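# Pour granules from round-bottom flask into vial

## Task

Transfer the granules out of the round-bottom flask and into the vial. A small remainder may be left in the flask or the funnel, but no granule may end up spilt. At the end the flask must sit upright in its cork ring and the vial must sit upright in its stand. The cork ring, the vial stand and the tray must not be moved. Dropping the glass flask from more than a few centimetres may break it, and a broken flask means failure.

## Robot and tools

Robot: two six-joint arms, left_arm and right_arm, each on its own carriage (left_rail, right_rail) on one shared floor track. Each has a 140 mm two-finger gripper with a wrist camera. Fixed cameras: cam_high, cam_flask, cam_tray, cam_vial; wrist cameras: cam_left_wrist, cam_right_wrist. All images are 896x504.

Scene frame: fixed to the table, table top at z = 0, +z up, +x the direction the arms face, +y to their left. The track lies along y at x = 0 (y = 0 is its middle); the table starts at x = 0.17 m. left_rail is always the carriage on the +y side. An arm base sits at x = 0, y = its carriage position_m, z = 0.04 m. Reported hand positions are metres in this frame and get less exact at long reach.

execute_actions(actions, cameras): actions is a list holding one action, or empty to just get state and images. cameras chooses which images return ([] for none, omitted for all). An action may contain:
- rows: 1 to 15 rows, each used for one control step (1/30 s). Every row has 18 numbers in [-1, 1], one list covering both arms: left_arm first, then right_arm. Per arm, nine numbers: six joint offsets in the order shoulder pan, shoulder lift, elbow, wrist 1, wrist 2, wrist 3, then gripper position, force_limit, speed. Joint numbers are offsets, not poses: they are measured from the Joint targets as they stood when the action began (not from the preceding row), scaled so 1.0 = 1.326 rad for pan and lift and 1.989 rad for the other four. Sending the same offset in the next call moves the joint further. Asking a joint more than 0.010 rad past its range gets the call refused; ranges are ±6.283 rad except elbow ±3.142.
- Gripper numbers are absolute commands: position +1 = fully open (140 mm), about -0.8 pads touch, -1 = close until blocked. force_limit -1/0/+1 ≈ 14/60/107 N; speed -1/0/+1 ≈ 30/140/250 mm/s. To keep one gripper unchanged, resend its previous three numbers (0 is a real command).
- steps: 1 to 450 control steps (default 15), at least the number of rows. After the last row the arm keeps heading to that row's target, so long moves need more steps; a cut-short move may stop soon after, so send the remainder next call.
- left_rail / right_rail: {position_m, speed_m_s, acceleration_factor} or {stop: true}. position_m is an absolute carriage place in metres along y (left_rail -0.8 to 1.5, right_rail -1.5 to 0.8); speed_m_s 0.01 to 1; acceleration_factor 0.1 to 1 (scales 0.75 m/s2). Keep carriages about 0.78 m or more apart. Drive then wait with e.g. {"steps": 150, "until": {"left_rail": {"position_status": ["!=", "moving"]}}}. Rows never move carriages, but arm targets ride along with a moving carriage, so let it arrive first.
- until: ends the action early when rail conditions hold; numbers need a comparison ("<", "<=", ">", ">=", "=", "!="). {"all": {"status": "ended"}} and {"any": {"status": "ended"}} are also allowed. It does not stop arms.

Joint speed is capped (1.88 rad/s pan/lift, 2.83 others), targets are held within 0.383/0.575 rad of the measured angle, and targets are scaled back if they would move the gripper over 100 mm from where it is; big moves may need several calls.

Results: Joint positions, Joint velocities and Joint targets, one block per arm: rail (m), then the six joints (rad). Joint torques (whole drive output, positive toward larger angle, noisy). end_effector_position (the point between closed pads), end_effector_quat_wxyz, velocities. Gripper object_status: 0 moving, 1 blocked while opening, 2 blocked while closing (a grip), 3 reached target or pads met. position_measured is in counts: 3 open, 230 pads touching. Wrist force and Wrist torque in the gripper's own axes, plus the largest-force reading since last shown. Rail fields: position_m, position_status (moving, done, contact_stop, time_out, stopped, stopped_with_arm, stopped_for_other_arm, stopped_for_other_carriage), position_answer (taken, not_taken). Messages like "joint sent to its limit", "joint command not followed", MOTOR HOT, and fault lines may appear.

Gripper geometry: fingers point along gripper +z and close along its y; fingertips extend about 33 mm past end_effector_position when closed, 9 mm when open, and move about 24 mm further out while closing. A camera block sticks out about 9 cm toward gripper +x. Grip near the fingertips; deep grips let fingers fold and hold narrow items loosely. Fingers pushed tip-first into a surface fold quietly. To grip harder, raise force_limit and change position slightly (-1 to -0.98); to loosen, open and re-close.

zoom_image(camera, region): close-up of region [x0, y0, x1, y1] in pixels (origin top-left, at most 504x504) of that camera's latest image.
zero_wrist_force(arm): tares the wrist sensor of "left_arm" or "right_arm"; no motion.
read_manual(section): returns licence texts only.
finished_scene(scene): give the current scene's number; the first call asks for a check, the second really ends the scene and reports success.

Avoid: dropping or letting go of the flask while it moves, tipping granules outside the vial, knocking anything off the work area, slamming or pressing hard, contact between the two arms or carriages, large twist or leverage on a gripper. Net force near 150 N or joint contact torque at its limit (pan/lift 287, elbow 130, wrists 46.9 N m, held weight included) stops that arm for 10 s; after a force fault, release any held fixed object before moving. Holding loads outstretched or pushing against unreachable poses heats motors; at 85 °C the arm is braked for 30 to 60 s. The robot keeps its last command while you think. Something may occasionally nudge loose objects.

Each tool is called after ">>>" in YAML: its name, and indented under it one key for each argument.

## Session

I'll start by looking at the current state and the camera images.

>>> execute_actions:
  actions: []

Scene clock: 0.00 s.
left_arm: end_effector_position=(+0.6290, +1.2544, +0.1760) position_measured=3 object_status=3 end_effector_quat_wxyz=(+0.000, +0.000, +1.000, +0.000) end_effector_velocity=(+0.000, +0.000, +0.000) end_effector_angular_velocity=(+0.000, +0.000, +0.000) | right_arm: end_effector_position=(+0.6290, -0.8684, +0.1760) position_measured=3 object_status=3 end_effector_quat_wxyz=(+0.000, +0.000, +1.000, +0.000) end_effector_velocity=(+0.000, +0.000, -0.001) end_effector_angular_velocity=(+0.000, +0.001, -0.001)
Joint positions: left_arm=[1.254 -0.281 -1.556 2.144 -2.158 -1.571 -0.281] | right_arm=[-0.868 -0.281 -1.556 2.144 -2.158 -1.571 -0.281]
Joint velocities: left_arm=[0 -0.001 0 0 0 0 0] | right_arm=[0 0 0.001 0 0 0 0.001]
Joint torques (N m): no reading
Wrist force (N): no reading
Wrist torque (N m): no reading
Wrist force, peak (N): no reading
Joint targets: left_arm=[1.254 -0.281 -1.556 2.144 -2.158 -1.571 -0.280] | right_arm=[-0.868 -0.280 -1.556 2.144 -2.158 -1.571 -0.280]
Tool commands: left_gripper/position=+1.0 left_gripper/force_limit=+1.0 left_gripper/speed=+1.0 right_gripper/position=+1.0 right_gripper/force_limit=+1.0 right_gripper/speed=+1.0
left_rail: position_m=1.254 position_status=done
right_rail: position_m=-0.868 position_status=done

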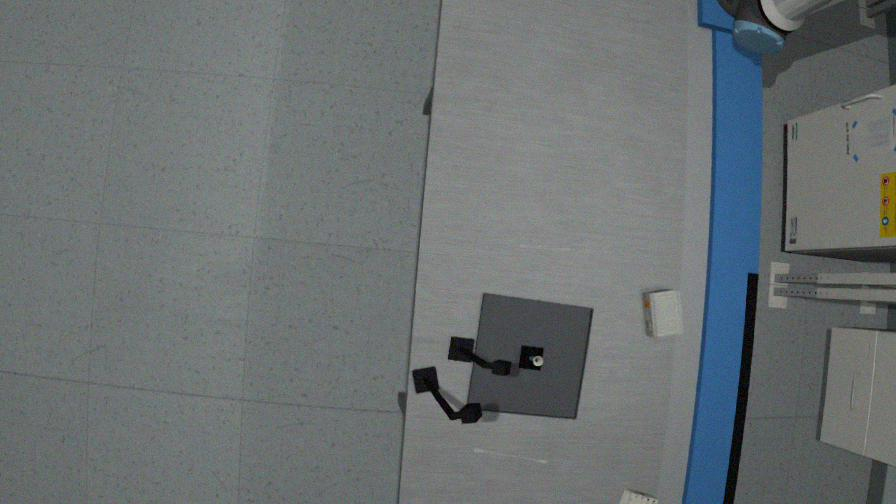

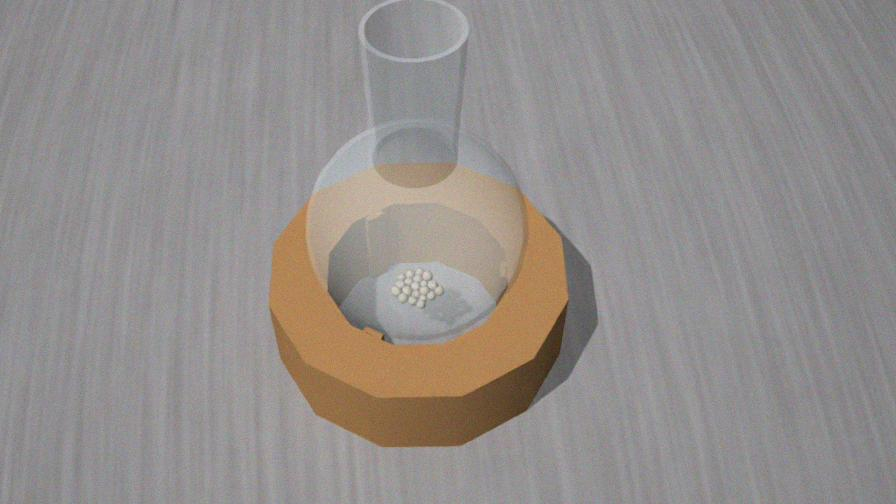

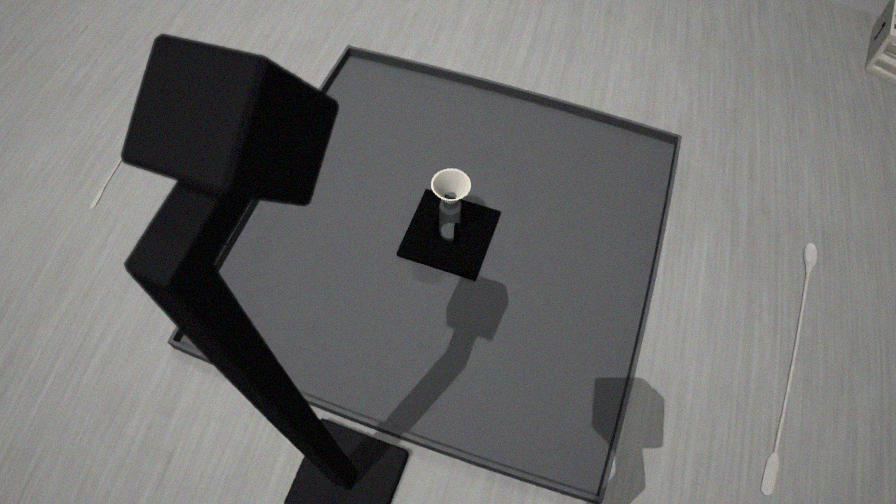

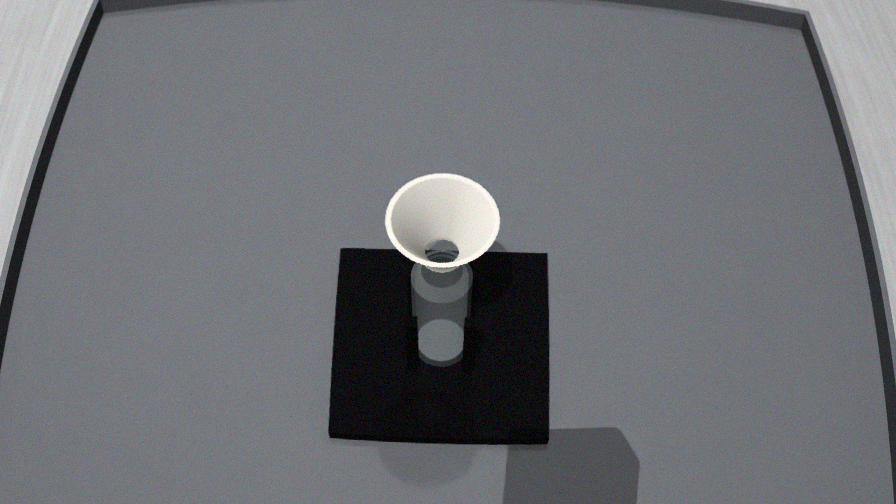

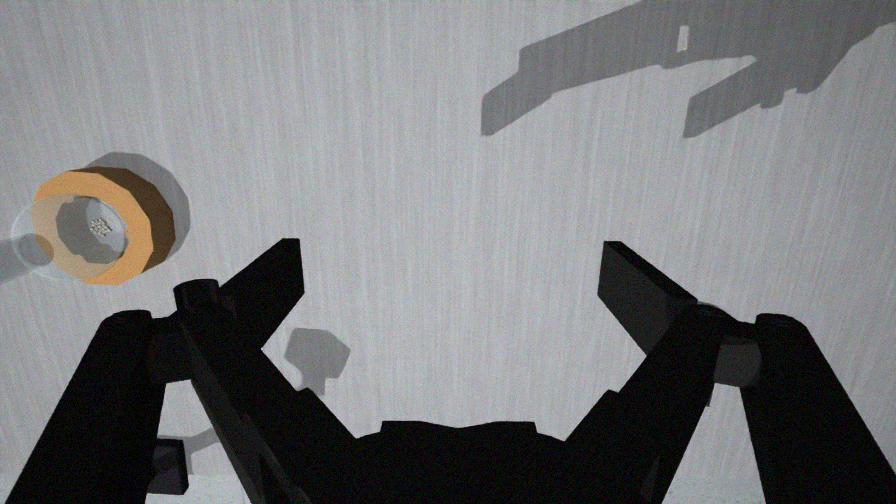

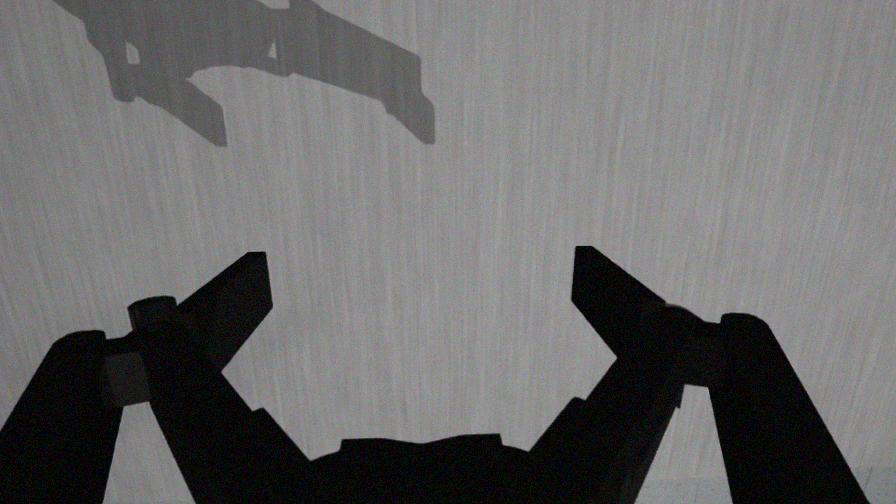

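>>> zoom_image:
  camera: "cam_left_wrist"
  region: [0, 100, 240, 320]

>>> zoom_image:
  camera: "cam_high"
  region: [400, 270, 700, 504]

>>> zoom_image:
  camera: "cam_flask"
  region: [230, 0, 620, 460]

>>> zoom_image:
  camera: "cam_vial"
  region: [300, 150, 600, 460]

Scaled by 2.100 from the camera's 896x504 image, which has a finer 1280x720 frame.

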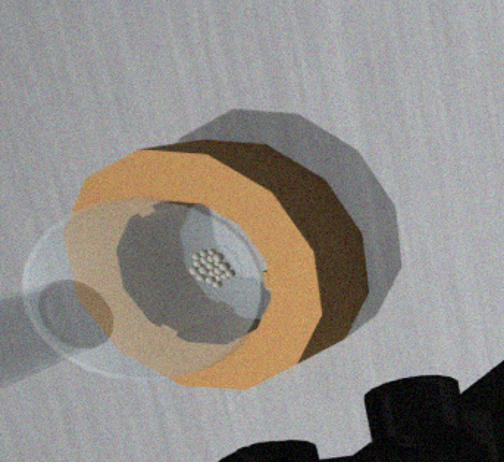

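Scaled by 1.680 from the camera's 896x504 image, which has a finer 1280x720 frame.

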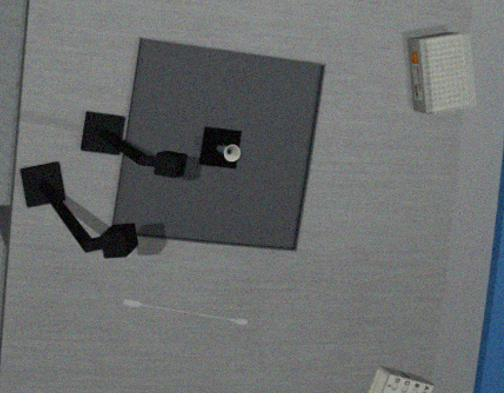

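Scaled by 1.096 from the camera's 896x504 image, which has a finer 1280x720 frame.

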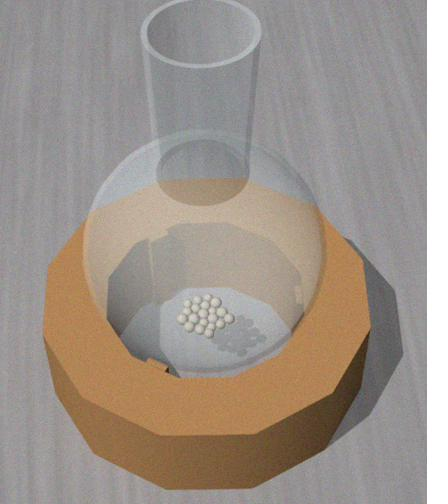

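Scaled by 1.626 from the camera's 896x504 image, which has a finer 1280x720 frame.

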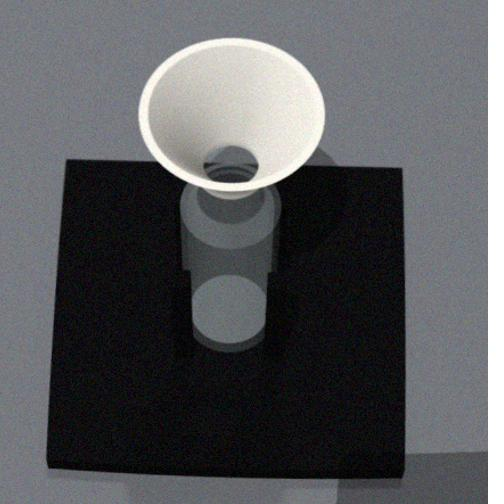

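>>> execute_actions:
  actions:
    - {"left_rail": {"position_m": 1.36}, "rows": [[0.001,0.002,0,0.003,-0.004,0.001,1,1,1,0,0,0,0,0,0,1,1,1],[0.005,0.009,-0.001,0.012,-0.017,0.003,1,1,1,0,0,0,0,0,0,1,1,1],[0.010,0.020,-0.003,0.027,-0.038,0.007,1,1,1,0,0,0,0,0,0,1,1,1],[0.018,0.035,-0.005,0.047,-0.065,0.012,1,1,1,0,0,0,0,0,0,1,1,1],[0.026,0.053,-0.008,0.072,-0.099,0.018,1,1,1,0,0,0,0,0,0,1,1,1],[0.037,0.073,-0.011,0.099,-0.136,0.024,1,1,1,0,0,0,0,0,0,1,1,1],[0.047,0.094,-0.015,0.129,-0.177,0.032,1,1,1,0,0,0,0,0,0,1,1,1],[0.059,0.116,-0.018,0.159,-0.218,0.039,1,1,1,0,0,0,0,0,0,1,1,1],[0.069,0.138,-0.021,0.188,-0.258,0.046,1,1,1,0,0,0,0,0,0,1,1,1],[0.079,0.158,-0.024,0.215,-0.296,0.053,1,1,1,0,0,0,0,0,0,1,1,1],[0.088,0.176,-0.027,0.240,-0.330,0.059,1,1,1,0,0,0,0,0,0,1,1,1],[0.096,0.190,-0.029,0.260,-0.357,0.064,1,1,1,0,0,0,0,0,0,1,1,1],[0.101,0.201,-0.031,0.275,-0.378,0.067,1,1,1,0,0,0,0,0,0,1,1,1],[0.105,0.208,-0.032,0.284,-0.391,0.070,1,1,1,0,0,0,0,0,0,1,1,1],[0.106,0.2103,-0.0326,0.2871,-0.3948,0.0704,1,1,1,0,0,0,0,0,0,1,1,1]], "steps": 30, "until": {"left_rail": {"position_status": ["!=", "moving"]}}}
  cameras: ["cam_left_wrist"]

Scene clock: 385.50 s.
left_arm: end_effector_position=(+0.4752, +1.2258, +0.1415) position_measured=3 object_status=3 end_effector_quat_wxyz=(-0.399, -0.146, +0.854, -0.300) end_effector_velocity=(+0.000, +0.000, +0.000) end_effector_angular_velocity=(-0.002, +0.002, +0.001) | right_arm: end_effector_position=(+0.6290, -0.8684, +0.1760) position_measured=3 object_status=3 end_effector_quat_wxyz=(+0.000, +0.000, +1.000, +0.000) end_effector_velocity=(+0.000, +0.001, +0.000) end_effector_angular_velocity=(+0.001, +0.000, +0.000)
Joint positions: left_arm=[1.36 -0.14 -1.278 2.079 -1.588 -2.356 -0.141] | right_arm=[-0.868 -0.281 -1.556 2.144 -2.158 -1.571 -0.28]
Joint velocities: left_arm=[0 0 0.001 -0.001 0.002 -0.002 0.002] | right_arm=[0 0.001 -0.001 0 0.001 0.001 0.001]
Joint torques (N m): left_arm=[13.75 -53.84 -44.09 -0.44 -3.9 3.4] | right_arm=[1.22 -44.08 -39.93 -4.47 0.18 0.53]
Wrist force (N): left_arm=[-1.5 -1.3 0.4] | right_arm=[-0.2 0.4 0.9]
Wrist torque (N m): left_arm=[-0.14 0.31 0.05] | right_arm=[0.09 0.05 0.01]
Wrist force, peak (N): left_arm=[-2.4 2.5 2.7] | right_arm=[-0.2 0.4 0.9]
Joint targets: left_arm=[1.360 -0.140 -1.278 2.079 -1.587 -2.356 -0.140] | right_arm=[-0.868 -0.280 -1.556 2.144 -2.158 -1.571 -0.280]
left_rail: position_m=1.360 position_status=done
right_rail: position_m=-0.868 position_status=done
Images, in order (width x height): cam_left_wrist 896x504.

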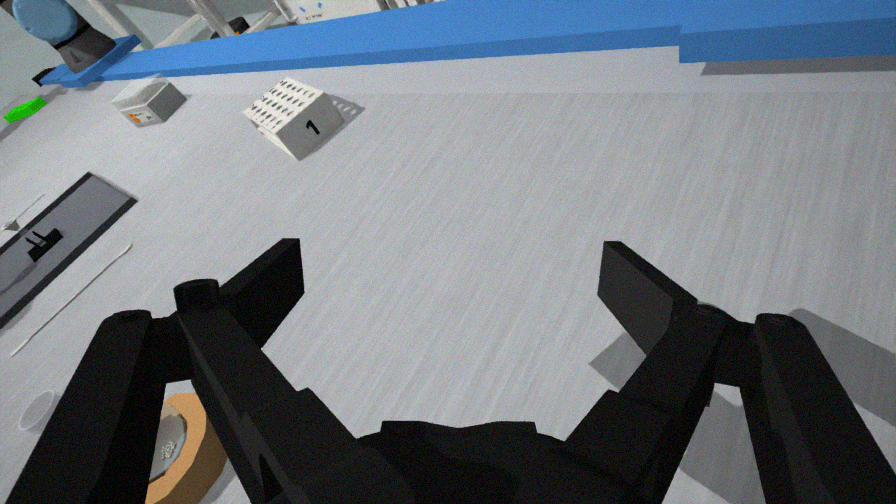

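>>> execute_actions:
  actions:
    - {"rows": [[0.001,0.002,0,0.003,-0.004,0.001,1,1,1,0,0,0,0,0,0,1,1,1],[0.005,0.009,-0.001,0.012,-0.017,0.003,1,1,1,0,0,0,0,0,0,1,1,1],[0.010,0.020,-0.003,0.027,-0.038,0.007,1,1,1,0,0,0,0,0,0,1,1,1],[0.018,0.035,-0.005,0.047,-0.065,0.012,1,1,1,0,0,0,0,0,0,1,1,1],[0.026,0.053,-0.008,0.072,-0.099,0.018,1,1,1,0,0,0,0,0,0,1,1,1],[0.037,0.073,-0.011,0.099,-0.136,0.024,1,1,1,0,0,0,0,0,0,1,1,1],[0.047,0.094,-0.015,0.129,-0.177,0.032,1,1,1,0,0,0,0,0,0,1,1,1],[0.059,0.116,-0.018,0.159,-0.218,0.039,1,1,1,0,0,0,0,0,0,1,1,1],[0.069,0.138,-0.021,0.188,-0.258,0.046,1,1,1,0,0,0,0,0,0,1,1,1],[0.079,0.158,-0.024,0.215,-0.296,0.053,1,1,1,0,0,0,0,0,0,1,1,1],[0.088,0.176,-0.027,0.240,-0.330,0.059,1,1,1,0,0,0,0,0,0,1,1,1],[0.096,0.190,-0.029,0.260,-0.357,0.064,1,1,1,0,0,0,0,0,0,1,1,1],[0.101,0.201,-0.031,0.275,-0.378,0.067,1,1,1,0,0,0,0,0,0,1,1,1],[0.105,0.208,-0.032,0.284,-0.391,0.070,1,1,1,0,0,0,0,0,0,1,1,1],[0.1056,0.2110,-0.0326,0.2871,-0.3950,0.0704,1,1,1,0,0,0,0,0,0,1,1,1]], "steps": 20}
  cameras: ["cam_left_wrist", "cam_flask"]

Scene clock: 395.53 s.
left_arm: end_effector_position=(+0.4755, +1.2216, +0.1437) position_measured=3 object_status=3 end_effector_quat_wxyz=(-0.410, -0.158, +0.842, -0.312) end_effector_velocity=(+0.000, +0.000, +0.000) end_effector_angular_velocity=(+0.001, +0.000, +0.000) | right_arm: end_effector_position=(+0.6290, -0.8684, +0.1760) position_measured=3 object_status=3 end_effector_quat_wxyz=(+0.000, +0.000, +1.000, +0.000) end_effector_velocity=(+0.000, -0.001, -0.001) end_effector_angular_velocity=(-0.001, +0.002, -0.002)
Joint positions: left_arm=[1.36 -0.133 -1.265 2.076 -1.564 -2.387 -0.134] | right_arm=[-0.868 -0.281 -1.556 2.144 -2.158 -1.571 -0.281]
Joint velocities: left_arm=[-0.001 0 0 0 0 0.001 0] | right_arm=[0 -0.001 0.001 0 0 -0.001 0]
Joint torques (N m): left_arm=[-11.58 -76.2 -19.29 -3.46 0.38 -2.51] | right_arm=[2.79 -42.25 -40.75 -4.66 -0.1 0.6]
Wrist force (N): left_arm=[-1.3 -1.2 0.3] | right_arm=[0.0 0.2 0.5]
Wrist torque (N m): left_arm=[-0.13 0.26 0.04] | right_arm=[0.03 -0.01 0.00]
Wrist force, peak (N): left_arm=[-6.5 2.9 5.5] | right_arm=[0.0 0.2 1.0]
Joint targets: left_arm=[1.360 -0.133 -1.265 2.076 -1.564 -2.387 -0.134] | right_arm=[-0.868 -0.280 -1.556 2.144 -2.158 -1.571 -0.280]
left_rail: position_m=1.360 position_status=done
right_rail: position_m=-0.868 position_status=done
joint command not followed: on one or more control steps a check withheld the commanded joint targets of the left arm, and it was not sent them on those steps.
cause: the commanded joint targets, or the way to them, would bring two parts of the arm too close to each other (its gripper and another part of the arm, with joints 5 (wrist 1) to 7 (wrist 3) between them).
Images, in order (width x height): cam_flask 896x504, cam_left_wrist 896x504.

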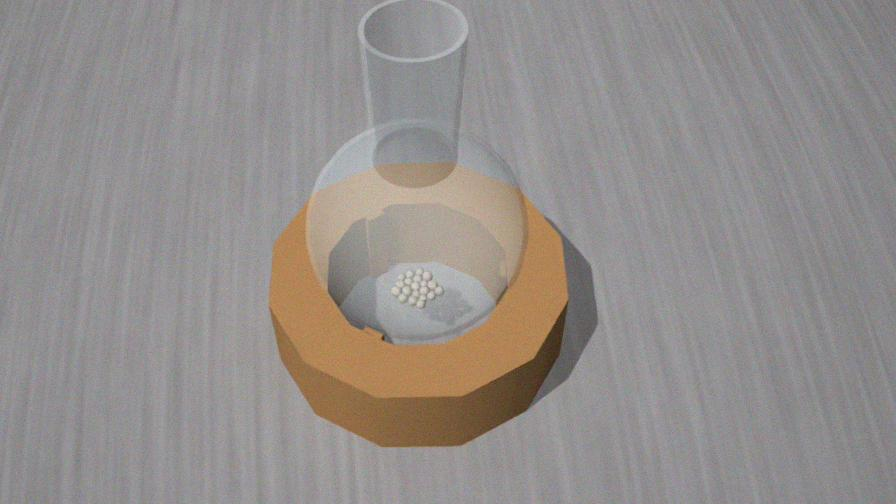

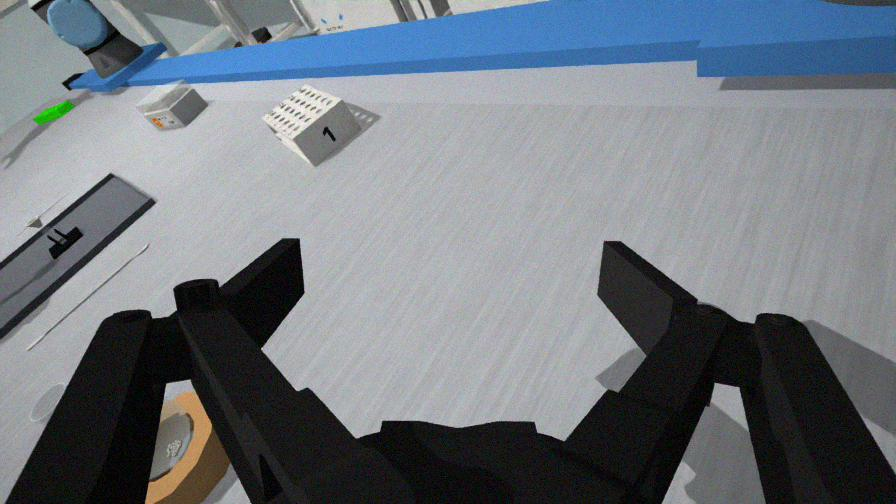

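>>> execute_actions:
  actions:
    - {"right_rail": {"position_m": -1.45}, "rows": [[-0.001,-0.003,0.001,-0.002,0.005,0,1,1,1,0,0,0,0,0,0,1,1,1],[-0.005,-0.014,0.003,-0.007,0.021,0,1,1,1,0,0,0,0,0,0,1,1,1],[-0.012,-0.031,0.007,-0.015,0.047,-0.001,1,1,1,0,0,0,0,0,0,1,1,1],[-0.021,-0.053,0.012,-0.026,0.082,-0.001,1,1,1,0,0,0,0,0,0,1,1,1],[-0.031,-0.080,0.018,-0.040,0.124,-0.002,1,1,1,0,0,0,0,0,0,1,1,1],[-0.043,-0.111,0.025,-0.055,0.171,-0.003,1,1,1,0,0,0,0,0,0,1,1,1],[-0.056,-0.143,0.033,-0.071,0.222,-0.004,1,1,1,0,0,0,0,0,0,1,1,1],[-0.070,-0.177,0.040,-0.088,0.274,-0.004,1,1,1,0,0,0,0,0,0,1,1,1],[-0.082,-0.210,0.048,-0.104,0.325,-0.005,1,1,1,0,0,0,0,0,0,1,1,1],[-0.094,-0.240,0.055,-0.119,0.372,-0.006,1,1,1,0,0,0,0,0,0,1,1,1],[-0.105,-0.267,0.061,-0.133,0.414,-0.007,1,1,1,0,0,0,0,0,0,1,1,1],[-0.114,-0.290,0.066,-0.144,0.449,-0.007,1,1,1,0,0,0,0,0,0,1,1,1],[-0.120,-0.307,0.070,-0.152,0.475,-0.008,1,1,1,0,0,0,0,0,0,1,1,1],[-0.125,-0.317,0.072,-0.157,0.491,-0.008,1,1,1,0,0,0,0,0,0,1,1,1],[-0.126,-0.3205,0.0727,-0.159,0.4962,-0.008,1,1,1,0,0,0,0,0,0,1,1,1]], "steps": 20}
  cameras: ["cam_left_wrist"]

Scene clock: 488.80 s.
left_arm: end_effector_position=(+0.5110, +1.4444, +0.1859) position_measured=3 object_status=3 end_effector_quat_wxyz=(-0.089, +0.084, +0.987, +0.107) end_effector_velocity=(+0.000, +0.000, +0.000) end_effector_angular_velocity=(+0.000, +0.000, +0.001) | right_arm: end_effector_position=(+0.6290, -1.4499, +0.1760) position_measured=3 object_status=3 end_effector_quat_wxyz=(+0.000, +0.000, +1.000, +0.000) end_effector_velocity=(+0.000, -0.002, +0.001) end_effector_angular_velocity=(+0.000, -0.001, -0.002)
Joint positions: left_arm=[1.36 -0.3 -1.69 2.221 -1.88 -1.401 -0.15] | right_arm=[-1.45 -0.281 -1.556 2.144 -2.158 -1.571 -0.28]
Joint velocities: left_arm=[0 0 0 0 0 0 -0.001] | right_arm=[-0.001 -0.002 -0.001 0 0 0 0]
Joint torques (N m): left_arm=[-11.27 -45.29 -30.73 -6.06 3.28 -2.47] | right_arm=[3.45 -46.85 -39.67 -4.49 0.06 1.08]
Wrist force (N): left_arm=[-0.5 -0.5 -0.3] | right_arm=[-0.1 0.4 0.4]
Wrist torque (N m): left_arm=[-0.12 0.11 0.05] | right_arm=[0.08 0.02 0.00]
Wrist force, peak (N): left_arm=[-3.8 -2.2 1.0] | right_arm=[0.0 2.2 0.2]
Joint targets: left_arm=[1.360 -0.300 -1.690 2.221 -1.880 -1.401 -0.150] | right_arm=[-1.450 -0.280 -1.556 2.144 -2.158 -1.571 -0.280]
left_rail: position_m=1.360 position_status=done
right_rail: position_m=-1.450 position_status=done
Images, in order (width x height): cam_left_wrist 896x504.

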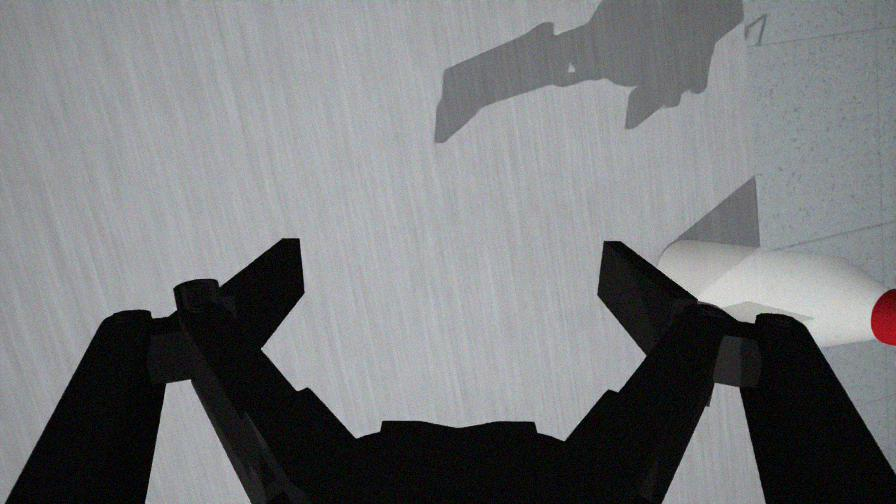

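>>> execute_actions:
  actions:
    - {"left_rail": {"position_m": 0.49}, "steps": 150, "until": {"left_rail": {"position_status": ["!=", "moving"]}}}
  cameras: ["cam_left_wrist"]

Scene clock: 510.93 s.
left_arm: end_effector_position=(+0.5110, +0.5746, +0.1859) position_measured=3 object_status=3 end_effector_quat_wxyz=(-0.089, +0.084, +0.987, +0.107) end_effector_velocity=(+0.000, -0.001, +0.000) end_effector_angular_velocity=(+0.000, +0.000, +0.000) | right_arm: end_effector_position=(+0.6290, -1.4500, +0.1760) position_measured=3 object_status=3 end_effector_quat_wxyz=(+0.000, +0.000, +1.000, +0.000) end_effector_velocity=(+0.000, +0.000, +0.000) end_effector_angular_velocity=(+0.000, +0.000, +0.000)
Joint positions: left_arm=[0.49 -0.3 -1.69 2.221 -1.88 -1.401 -0.15] | right_arm=[-1.45 -0.281 -1.556 2.144 -2.158 -1.571 -0.281]
Joint velocities: left_arm=[-0.001 0 0 0 0 0 0] | right_arm=[0 0 -0.001 0.001 0 0 0]
Joint torques (N m): left_arm=[-1.22 -31.12 -44.82 -4.66 0.71 -2.38] | right_arm=[4.36 -46.76 -41.04 -4.6 0 1.17]
Wrist force (N): left_arm=[-0.5 -0.1 -0.1] | right_arm=[-0.1 0.1 0.4]
Wrist torque (N m): left_arm=[-0.04 0.10 0.05] | right_arm=[0.01 0.02 0.01]
Wrist force, peak (N): left_arm=[-0.5 -2.1 -0.9] | right_arm=[0.0 0.3 1.0]
Joint targets: left_arm=[0.490 -0.300 -1.690 2.221 -1.880 -1.401 -0.150] | right_arm=[-1.450 -0.280 -1.556 2.144 -2.158 -1.571 -0.280]
Tool commands: left_gripper/position=+1.0 left_gripper/force_limit=+1.0 left_gripper/speed=+1.0 right_gripper/position=+1.0 right_gripper/force_limit=+1.0 right_gripper/speed=+1.0
left_rail: position_m=0.490 position_status=done
right_rail: position_m=-1.450 position_status=done
Images, in order (width x height): cam_left_wrist 896x504.

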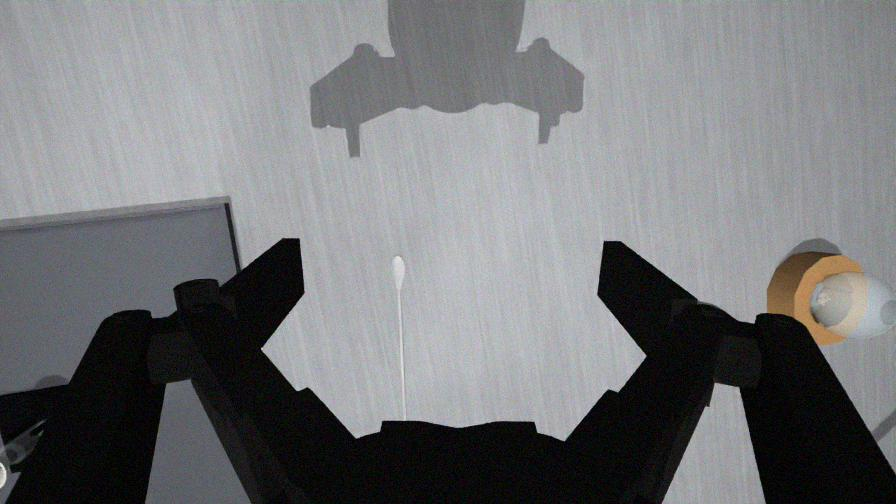

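>>> execute_actions:
  actions:
    - {"rows": [[-0.001,0.002,0.001,0.005,0.006,0.001,1,1,1,0,0,0,0,0,0,1,1,1],[-0.003,0.008,0.003,0.021,0.022,0.003,1,1,1,0,0,0,0,0,0,1,1,1],[-0.007,0.017,0.008,0.045,0.048,0.007,1,1,1,0,0,0,0,0,0,1,1,1],[-0.012,0.030,0.013,0.079,0.083,0.012,1,1,1,0,0,0,0,0,0,1,1,1],[-0.018,0.045,0.020,0.119,0.126,0.019,1,1,1,0,0,0,0,0,0,1,1,1],[-0.025,0.063,0.028,0.165,0.174,0.026,1,1,1,0,0,0,0,0,0,1,1,1],[-0.033,0.081,0.036,0.213,0.226,0.034,1,1,1,0,0,0,0,0,0,1,1,1],[-0.040,0.100,0.045,0.263,0.279,0.042,1,1,1,0,0,0,0,0,0,1,1,1],[-0.048,0.119,0.053,0.312,0.330,0.049,1,1,1,0,0,0,0,0,0,1,1,1],[-0.055,0.136,0.061,0.357,0.379,0.057,1,1,1,0,0,0,0,0,0,1,1,1],[-0.061,0.152,0.068,0.398,0.421,0.063,1,1,1,0,0,0,0,0,0,1,1,1],[-0.066,0.164,0.073,0.431,0.457,0.068,1,1,1,0,0,0,0,0,0,1,1,1],[-0.070,0.174,0.077,0.456,0.483,0.072,1,1,1,0,0,0,0,0,0,1,1,1],[-0.072,0.180,0.080,0.471,0.499,0.075,1,1,1,0,0,0,0,0,0,1,1,1],[-0.0732,0.1817,0.0809,0.4764,0.5048,0.0754,1,1,1,0,0,0,0,0,0,1,1,1]], "steps": 20}
  cameras: ["cam_left_wrist"]

Scene clock: 550.97 s.
left_arm: end_effector_position=(+0.4501, +0.8306, +0.2499) position_measured=3 object_status=3 end_effector_quat_wxyz=(+0.500, -0.500, -0.500, -0.500) end_effector_velocity=(+0.001, +0.000, +0.000) end_effector_angular_velocity=(+0.002, +0.005, -0.004) | right_arm: end_effector_position=(+0.6290, -1.4500, +0.1760) position_measured=3 object_status=3 end_effector_quat_wxyz=(+0.000, +0.000, +1.000, +0.000) end_effector_velocity=(-0.001, +0.000, -0.001) end_effector_angular_velocity=(+0.000, +0.001, +0.001)
Joint positions: left_arm=[0.49 -0.397 -1.449 2.382 -0.933 -0.397 0] | right_arm=[-1.45 -0.281 -1.556 2.144 -2.158 -1.571 -0.281]
Joint velocities: left_arm=[0 0 0.001 0 0.003 0.004 0.001] | right_arm=[0 0.001 0.001 0.001 0 -0.001 0]
Joint torques (N m): left_arm=[-12.75 -31.33 -12.06 3.18 2.75 3.08] | right_arm=[2.38 -42.09 -39.2 -4.19 0.09 0.44]
Wrist force (N): left_arm=[-1.2 -1.1 0.9] | right_arm=[-0.1 0.1 0.3]
Wrist torque (N m): left_arm=[0.00 0.15 -0.05] | right_arm=[0.01 0.03 0.00]
Wrist force, peak (N): left_arm=[-2.0 -1.1 -4.9] | right_arm=[-0.3 0.6 0.7]
Joint targets: left_arm=[0.490 -0.397 -1.449 2.382 -0.933 -0.397 0.000] | right_arm=[-1.450 -0.280 -1.556 2.144 -2.158 -1.571 -0.280]
left_rail: position_m=0.490 position_status=done
right_rail: position_m=-1.450 position_status=done
Images, in order (width x height): cam_left_wrist 896x504.

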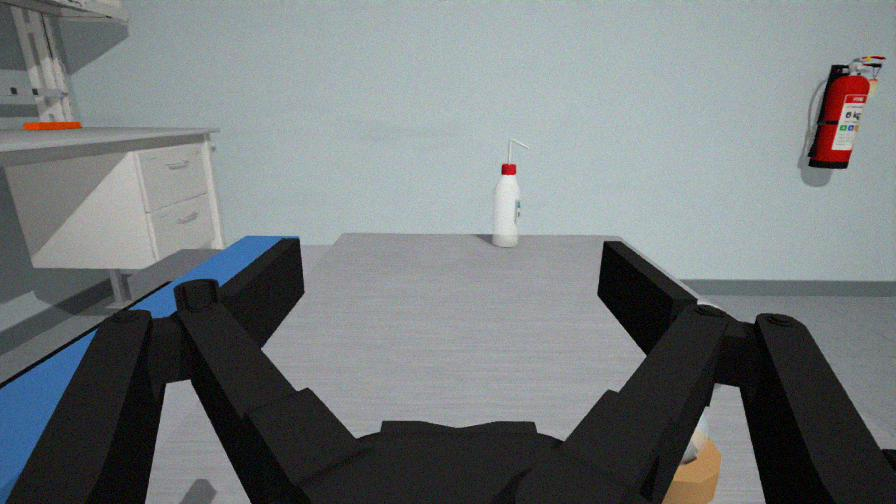

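>>> zoom_image:
  camera: "cam_left_wrist"
  region: [0, 200, 448, 504]

>>> zoom_image:
  camera: "cam_left_wrist"
  region: [448, 200, 896, 504]

Scaled by 1.125 from the camera's 896x504 image, which has a finer 1280x720 frame.

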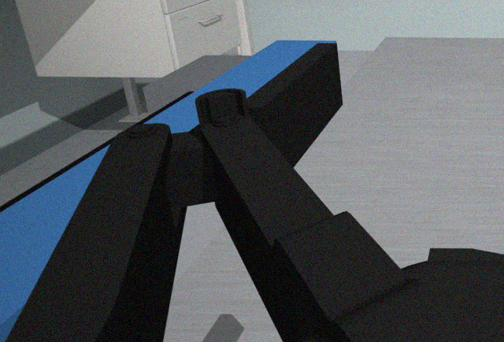

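Scaled by 1.125 from the camera's 896x504 image, which has a finer 1280x720 frame.

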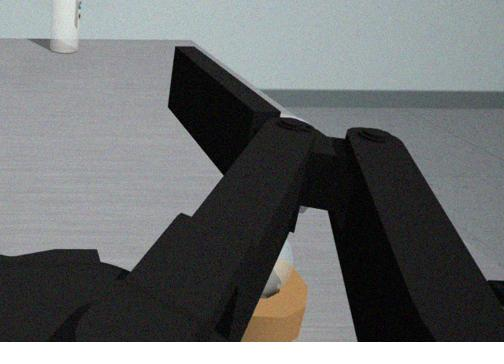

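>>> execute_actions:
  actions:
    - {"rows": [[0.001,0.003,-0.002,0,0.001,0,1,1,1,0,0,0,0,0,0,1,1,1],[0.004,0.012,-0.007,-0.001,0.003,0,1,1,1,0,0,0,0,0,0,1,1,1],[0.009,0.027,-0.016,-0.003,0.006,0,1,1,1,0,0,0,0,0,0,1,1,1],[0.015,0.047,-0.027,-0.005,0.010,0,1,1,1,0,0,0,0,0,0,1,1,1],[0.022,0.072,-0.041,-0.007,0.015,0,1,1,1,0,0,0,0,0,0,1,1,1],[0.031,0.099,-0.056,-0.010,0.021,0,1,1,1,0,0,0,0,0,0,1,1,1],[0.040,0.128,-0.073,-0.013,0.027,0,1,1,1,0,0,0,0,0,0,1,1,1],[0.049,0.159,-0.090,-0.016,0.033,0,1,1,1,0,0,0,0,0,0,1,1,1],[0.058,0.188,-0.106,-0.019,0.039,0,1,1,1,0,0,0,0,0,0,1,1,1],[0.067,0.215,-0.122,-0.022,0.045,0,1,1,1,0,0,0,0,0,0,1,1,1],[0.074,0.240,-0.136,-0.024,0.050,0,1,1,1,0,0,0,0,0,0,1,1,1],[0.081,0.260,-0.147,-0.026,0.054,0,1,1,1,0,0,0,0,0,0,1,1,1],[0.085,0.275,-0.156,-0.027,0.057,0,1,1,1,0,0,0,0,0,0,1,1,1],[0.088,0.284,-0.161,-0.028,0.059,0,1,1,1,0,0,0,0,0,0,1,1,1],[0.0892,0.2870,-0.1626,-0.0287,0.0595,0,1,1,1,0,0,0,0,0,0,1,1,1]], "steps": 20}
  cameras: ["cam_left_wrist", "cam_flask"]

Scene clock: 594.77 s.
left_arm: end_effector_position=(+0.6331, +0.8303, +0.1603) position_measured=3 object_status=3 end_effector_quat_wxyz=(+0.500, -0.500, -0.500, -0.500) end_effector_velocity=(+0.001, +0.001, -0.001) end_effector_angular_velocity=(+0.000, -0.001, +0.000) | right_arm: end_effector_position=(+0.6290, -1.4500, +0.1760) position_measured=3 object_status=3 end_effector_quat_wxyz=(+0.000, +0.000, +1.000, +0.000) end_effector_velocity=(+0.001, -0.001, +0.001) end_effector_angular_velocity=(+0.000, -0.002, +0.000)
Joint positions: left_arm=[0.49 -0.279 -1.069 2.059 -0.99 -0.278 0] | right_arm=[-1.45 -0.281 -1.556 2.144 -2.158 -1.571 -0.281]
Joint velocities: left_arm=[0 0.001 0.003 -0.002 0 0.001 -0.001] | right_arm=[0 -0.001 -0.001 0 -0.001 0.001 -0.001]
Joint torques (N m): left_arm=[17.38 -53.69 -36.3 -0.92 2.93 3.17] | right_arm=[1.71 -43.57 -40.43 -4.31 0.42 0.98]
Wrist force (N): left_arm=[-0.7 -0.9 0.8] | right_arm=[-0.1 0.2 0.3]
Wrist torque (N m): left_arm=[0.03 0.08 -0.08] | right_arm=[0.04 0.02 0.01]
Wrist force, peak (N): left_arm=[-0.2 -4.6 0.7] | right_arm=[-0.1 0.8 0.6]
Joint targets: left_arm=[0.490 -0.279 -1.069 2.058 -0.990 -0.278 0.000] | right_arm=[-1.450 -0.280 -1.556 2.144 -2.158 -1.571 -0.280]
left_rail: position_m=0.490 position_status=done
right_rail: position_m=-1.450 position_status=done
Images, in order (width x height): cam_flask 896x504, cam_left_wrist 896x504.

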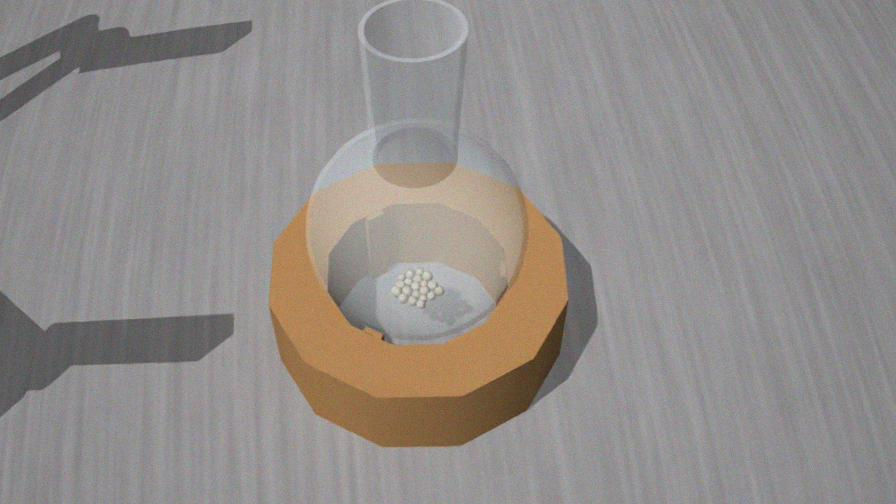

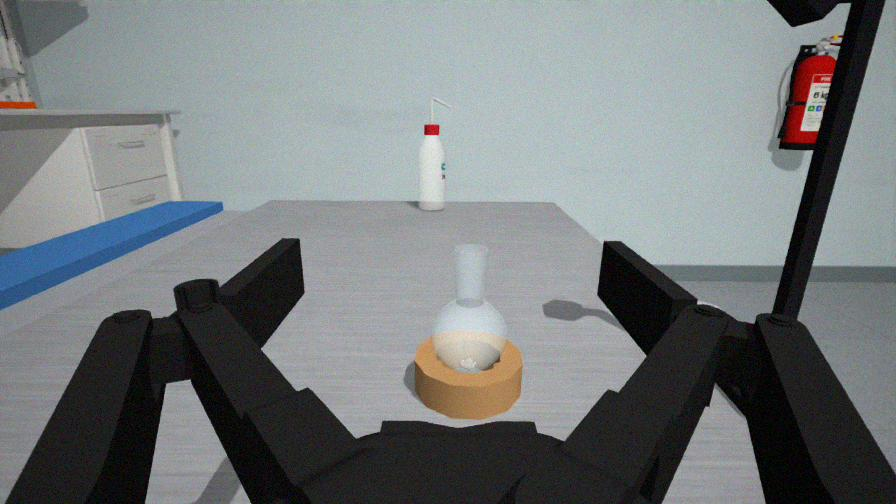

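>>> zoom_image:
  camera: "cam_left_wrist"
  region: [380, 225, 560, 425]

>>> zoom_image:
  camera: "cam_left_wrist"
  region: [250, 190, 650, 460]

Scaled by 2.520 from the camera's 896x504 image, which has a finer 1280x720 frame.

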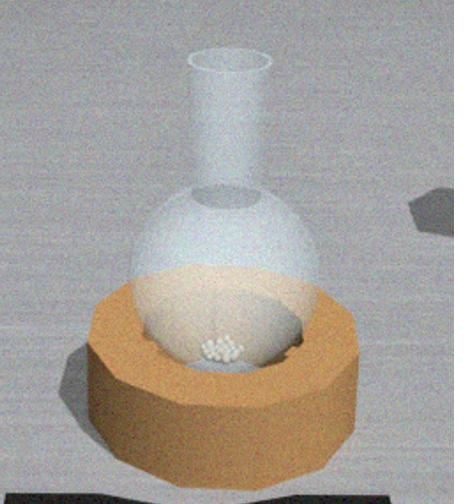

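Scaled by 1.260 from the camera's 896x504 image, which has a finer 1280x720 frame.

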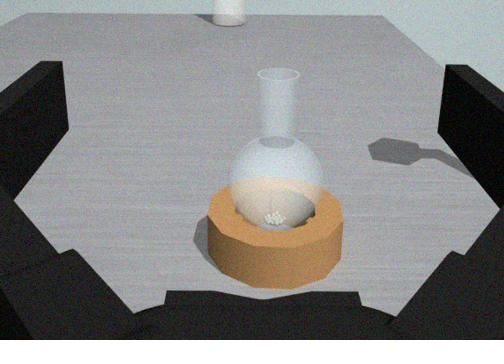

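>>> zoom_image:
  camera: "cam_left_wrist"
  region: [0, 180, 310, 350]

>>> zoom_image:
  camera: "cam_left_wrist"
  region: [520, 180, 700, 300]

Scaled by 1.626 from the camera's 896x504 image, which has a finer 1280x720 frame.

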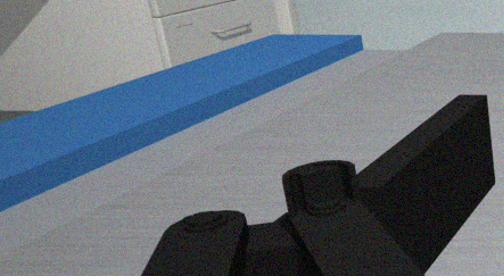

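Scaled by 2.800 from the camera's 896x504 image, which has a finer 1280x720 frame.

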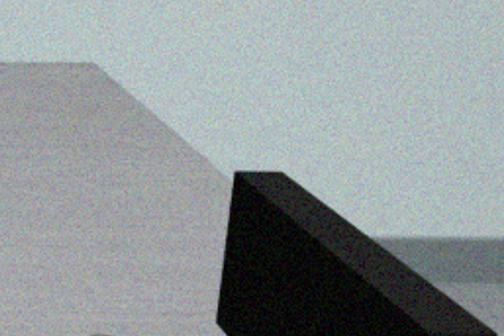

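>>> execute_actions:
  actions:
    - {"rows": [[0,0.002,0,-0.001,0,0,1,1,1,0,0,0,0,0,0,1,1,1],[0.001,0.008,-0.001,-0.004,0,0,1,1,1,0,0,0,0,0,0,1,1,1],[0.001,0.018,-0.003,-0.009,0.001,0,1,1,1,0,0,0,0,0,0,1,1,1],[0.002,0.029,-0.005,-0.015,0.001,0,1,1,1,0,0,0,0,0,0,1,1,1],[0.003,0.043,-0.007,-0.021,0.002,0,1,1,1,0,0,0,0,0,0,1,1,1],[0.004,0.056,-0.009,-0.028,0.002,0,1,1,1,0,0,0,0,0,0,1,1,1],[0.005,0.067,-0.011,-0.034,0.003,0,1,1,1,0,0,0,0,0,0,1,1,1],[0.005,0.077,-0.013,-0.038,0.003,0,1,1,1,0,0,0,0,0,0,1,1,1],[0.006,0.083,-0.014,-0.041,0.003,0,1,1,1,0,0,0,0,0,0,1,1,1],[0.0057,0.0850,-0.0139,-0.0422,0.0034,0,1,1,1,0,0,0,0,0,0,1,1,1]], "steps": 15}
  cameras: ["cam_left_wrist"]

>>> zoom_image:
  camera: "cam_left_wrist"
  region: [380, 190, 560, 390]

Scene clock: 676.23 s.
left_arm: end_effector_position=(+0.6490, +0.8306, +0.0990) position_measured=3 object_status=3 end_effector_quat_wxyz=(+0.500, -0.500, -0.500, -0.500) end_effector_velocity=(+0.000, +0.000, -0.002) end_effector_angular_velocity=(+0.000, +0.001, +0.001) | right_arm: end_effector_position=(+0.6290, -1.4500, +0.1760) position_measured=3 object_status=3 end_effector_quat_wxyz=(+0.000, +0.000, +1.000, +0.000) end_effector_velocity=(+0.000, -0.001, +0.000) end_effector_angular_velocity=(+0.000, +0.001, -0.001)
Joint positions: left_arm=[0.49 -0.272 -0.956 2.031 -1.073 -0.272 0] | right_arm=[-1.45 -0.281 -1.556 2.144 -2.158 -1.571 -0.281]
Joint velocities: left_arm=[0 0.001 0.004 -0.001 -0.003 0 0.001] | right_arm=[0 -0.001 0 0 0.001 -0.001 0]
Joint torques (N m): left_arm=[12.27 -68.34 -32.59 -1.67 2.72 3.02] | right_arm=[6.83 -43.39 -40.33 -4.44 0.11 1.21]
Wrist force (N): left_arm=[-1.0 -1.0 0.9] | right_arm=[0.0 0.2 0.6]
Wrist torque (N m): left_arm=[0.01 0.13 -0.04] | right_arm=[0.05 0.01 0.01]
Wrist force, peak (N): left_arm=[-2.8 -0.9 1.1] | right_arm=[-0.3 0.2 1.0]
Joint targets: left_arm=[0.490 -0.272 -0.956 2.031 -1.074 -0.272 0.000] | right_arm=[-1.450 -0.280 -1.556 2.144 -2.158 -1.571 -0.280]
left_rail: position_m=0.490 position_status=done
right_rail: position_m=-1.450 position_status=done
Images, in order (width x height): cam_left_wrist 896x504.

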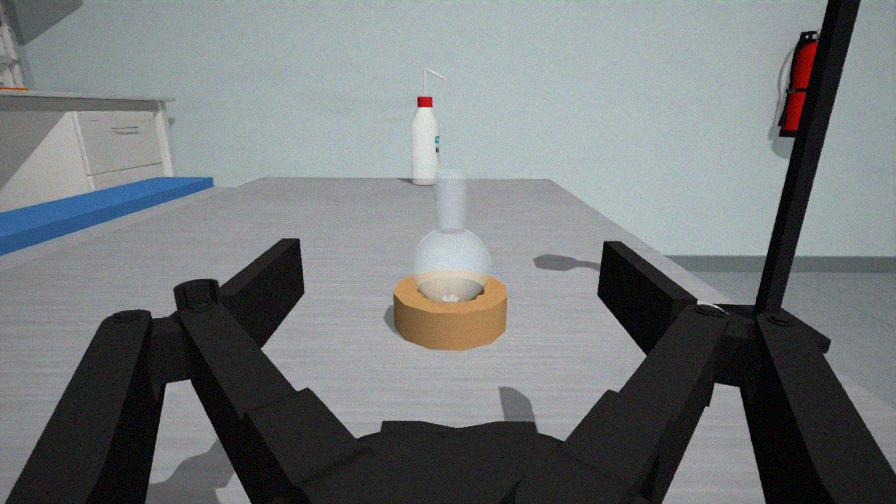

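Scaled by 2.520 from the camera's 896x504 image, which has a finer 1280x720 frame.

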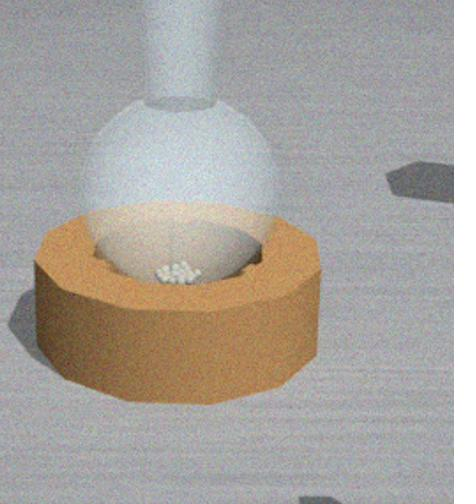

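>>> execute_actions:
  actions:
    - {"left_rail": {"position_m": 0.57}, "steps": 60, "until": {"left_rail": {"position_status": ["!=", "moving"]}}}
  cameras: ["cam_left_wrist", "cam_flask"]

>>> zoom_image:
  camera: "cam_left_wrist"
  region: [280, 150, 620, 410]

>>> zoom_image:
  camera: "cam_left_wrist"
  region: [380, 150, 540, 310]

Scene clock: 689.00 s.
left_arm: end_effector_position=(+0.6491, +0.9105, +0.0988) position_measured=3 object_status=3 end_effector_quat_wxyz=(+0.500, -0.500, -0.500, -0.500) end_effector_velocity=(-0.001, +0.001, +0.000) end_effector_angular_velocity=(+0.000, +0.002, +0.001) | right_arm: end_effector_position=(+0.6290, -1.4500, +0.1760) position_measured=3 object_status=3 end_effector_quat_wxyz=(+0.000, +0.000, +1.000, +0.000) end_effector_velocity=(+0.000, +0.000, +0.001) end_effector_angular_velocity=(+0.000, -0.001, +0.000)
Joint positions: left_arm=[0.57 -0.271 -0.956 2.031 -1.074 -0.272 0] | right_arm=[-1.45 -0.281 -1.556 2.144 -2.158 -1.571 -0.281]
Joint velocities: left_arm=[0.001 0 0 0 0 -0.001 0.001] | right_arm=[0 -0.001 -0.001 0 0 0.001 0]
Joint torques (N m): left_arm=[-2.34 -66.68 -21.55 0.09 2.6 3.15] | right_arm=[-1.41 -44.06 -40.99 -4.31 0.44 1.14]
Wrist force (N): left_arm=[-0.8 -1.2 0.9] | right_arm=[-0.2 0.3 0.3]
Wrist torque (N m): left_arm=[-0.03 0.09 -0.04] | right_arm=[0.05 0.06 0.00]
Wrist force, peak (N): left_arm=[-0.9 -1.0 2.6] | right_arm=[0.0 0.5 1.0]
Joint targets: left_arm=[0.570 -0.272 -0.956 2.031 -1.074 -0.272 0.000] | right_arm=[-1.450 -0.280 -1.556 2.144 -2.158 -1.571 -0.280]
Tool commands: left_gripper/position=+1.0 left_gripper/force_limit=+1.0 left_gripper/speed=+1.0 right_gripper/position=+1.0 right_gripper/force_limit=+1.0 right_gripper/speed=+1.0
left_rail: position_m=0.570 position_status=done
right_rail: position_m=-1.450 position_status=done
Images, in order (width x height): cam_flask 896x504, cam_left_wrist 896x504.

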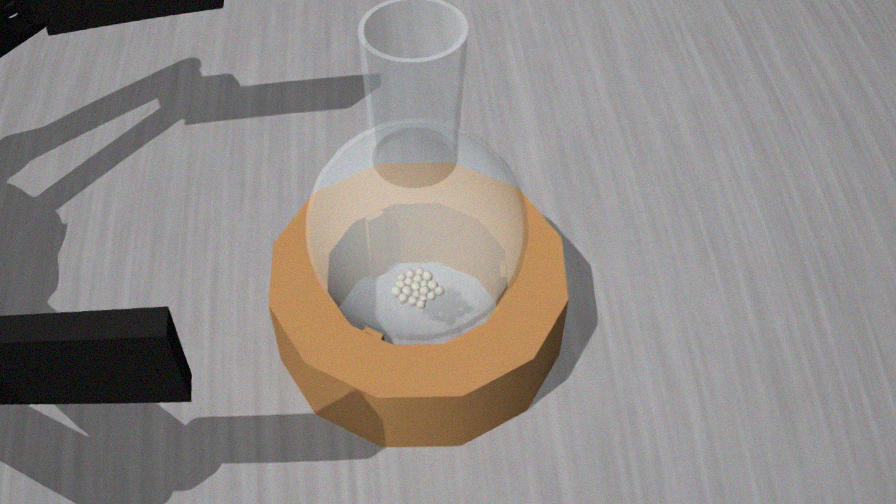

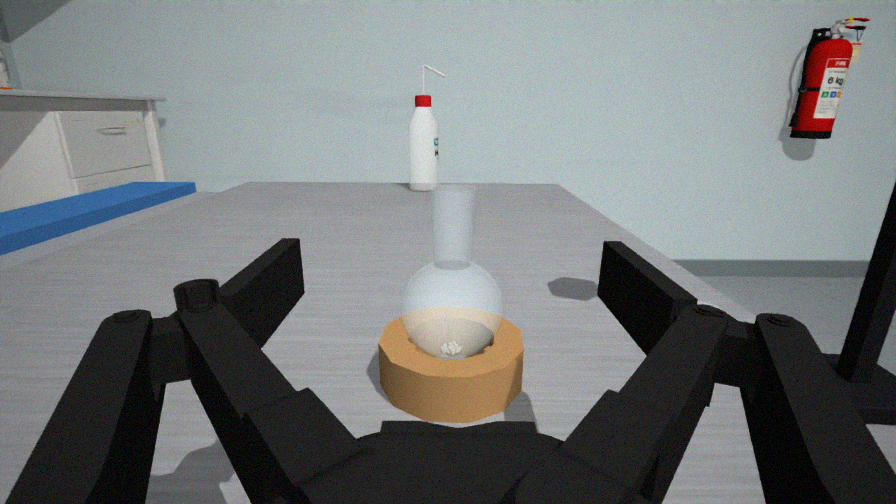

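Scaled by 1.482 from the camera's 896x504 image, which has a finer 1280x720 frame.

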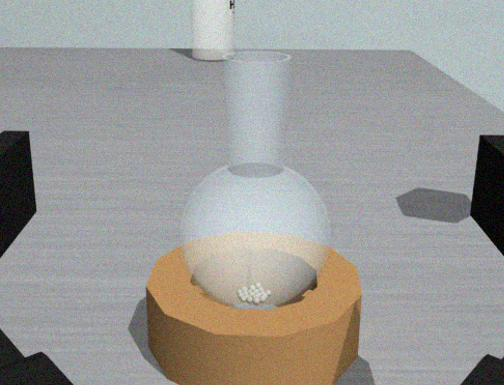

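Scaled by 3.150 from the camera's 896x504 image, which has a finer 1280x720 frame.

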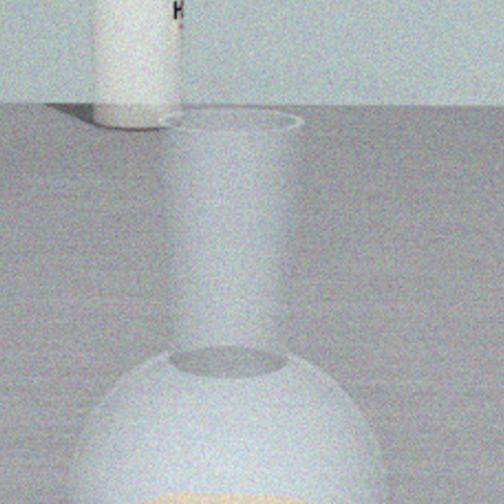

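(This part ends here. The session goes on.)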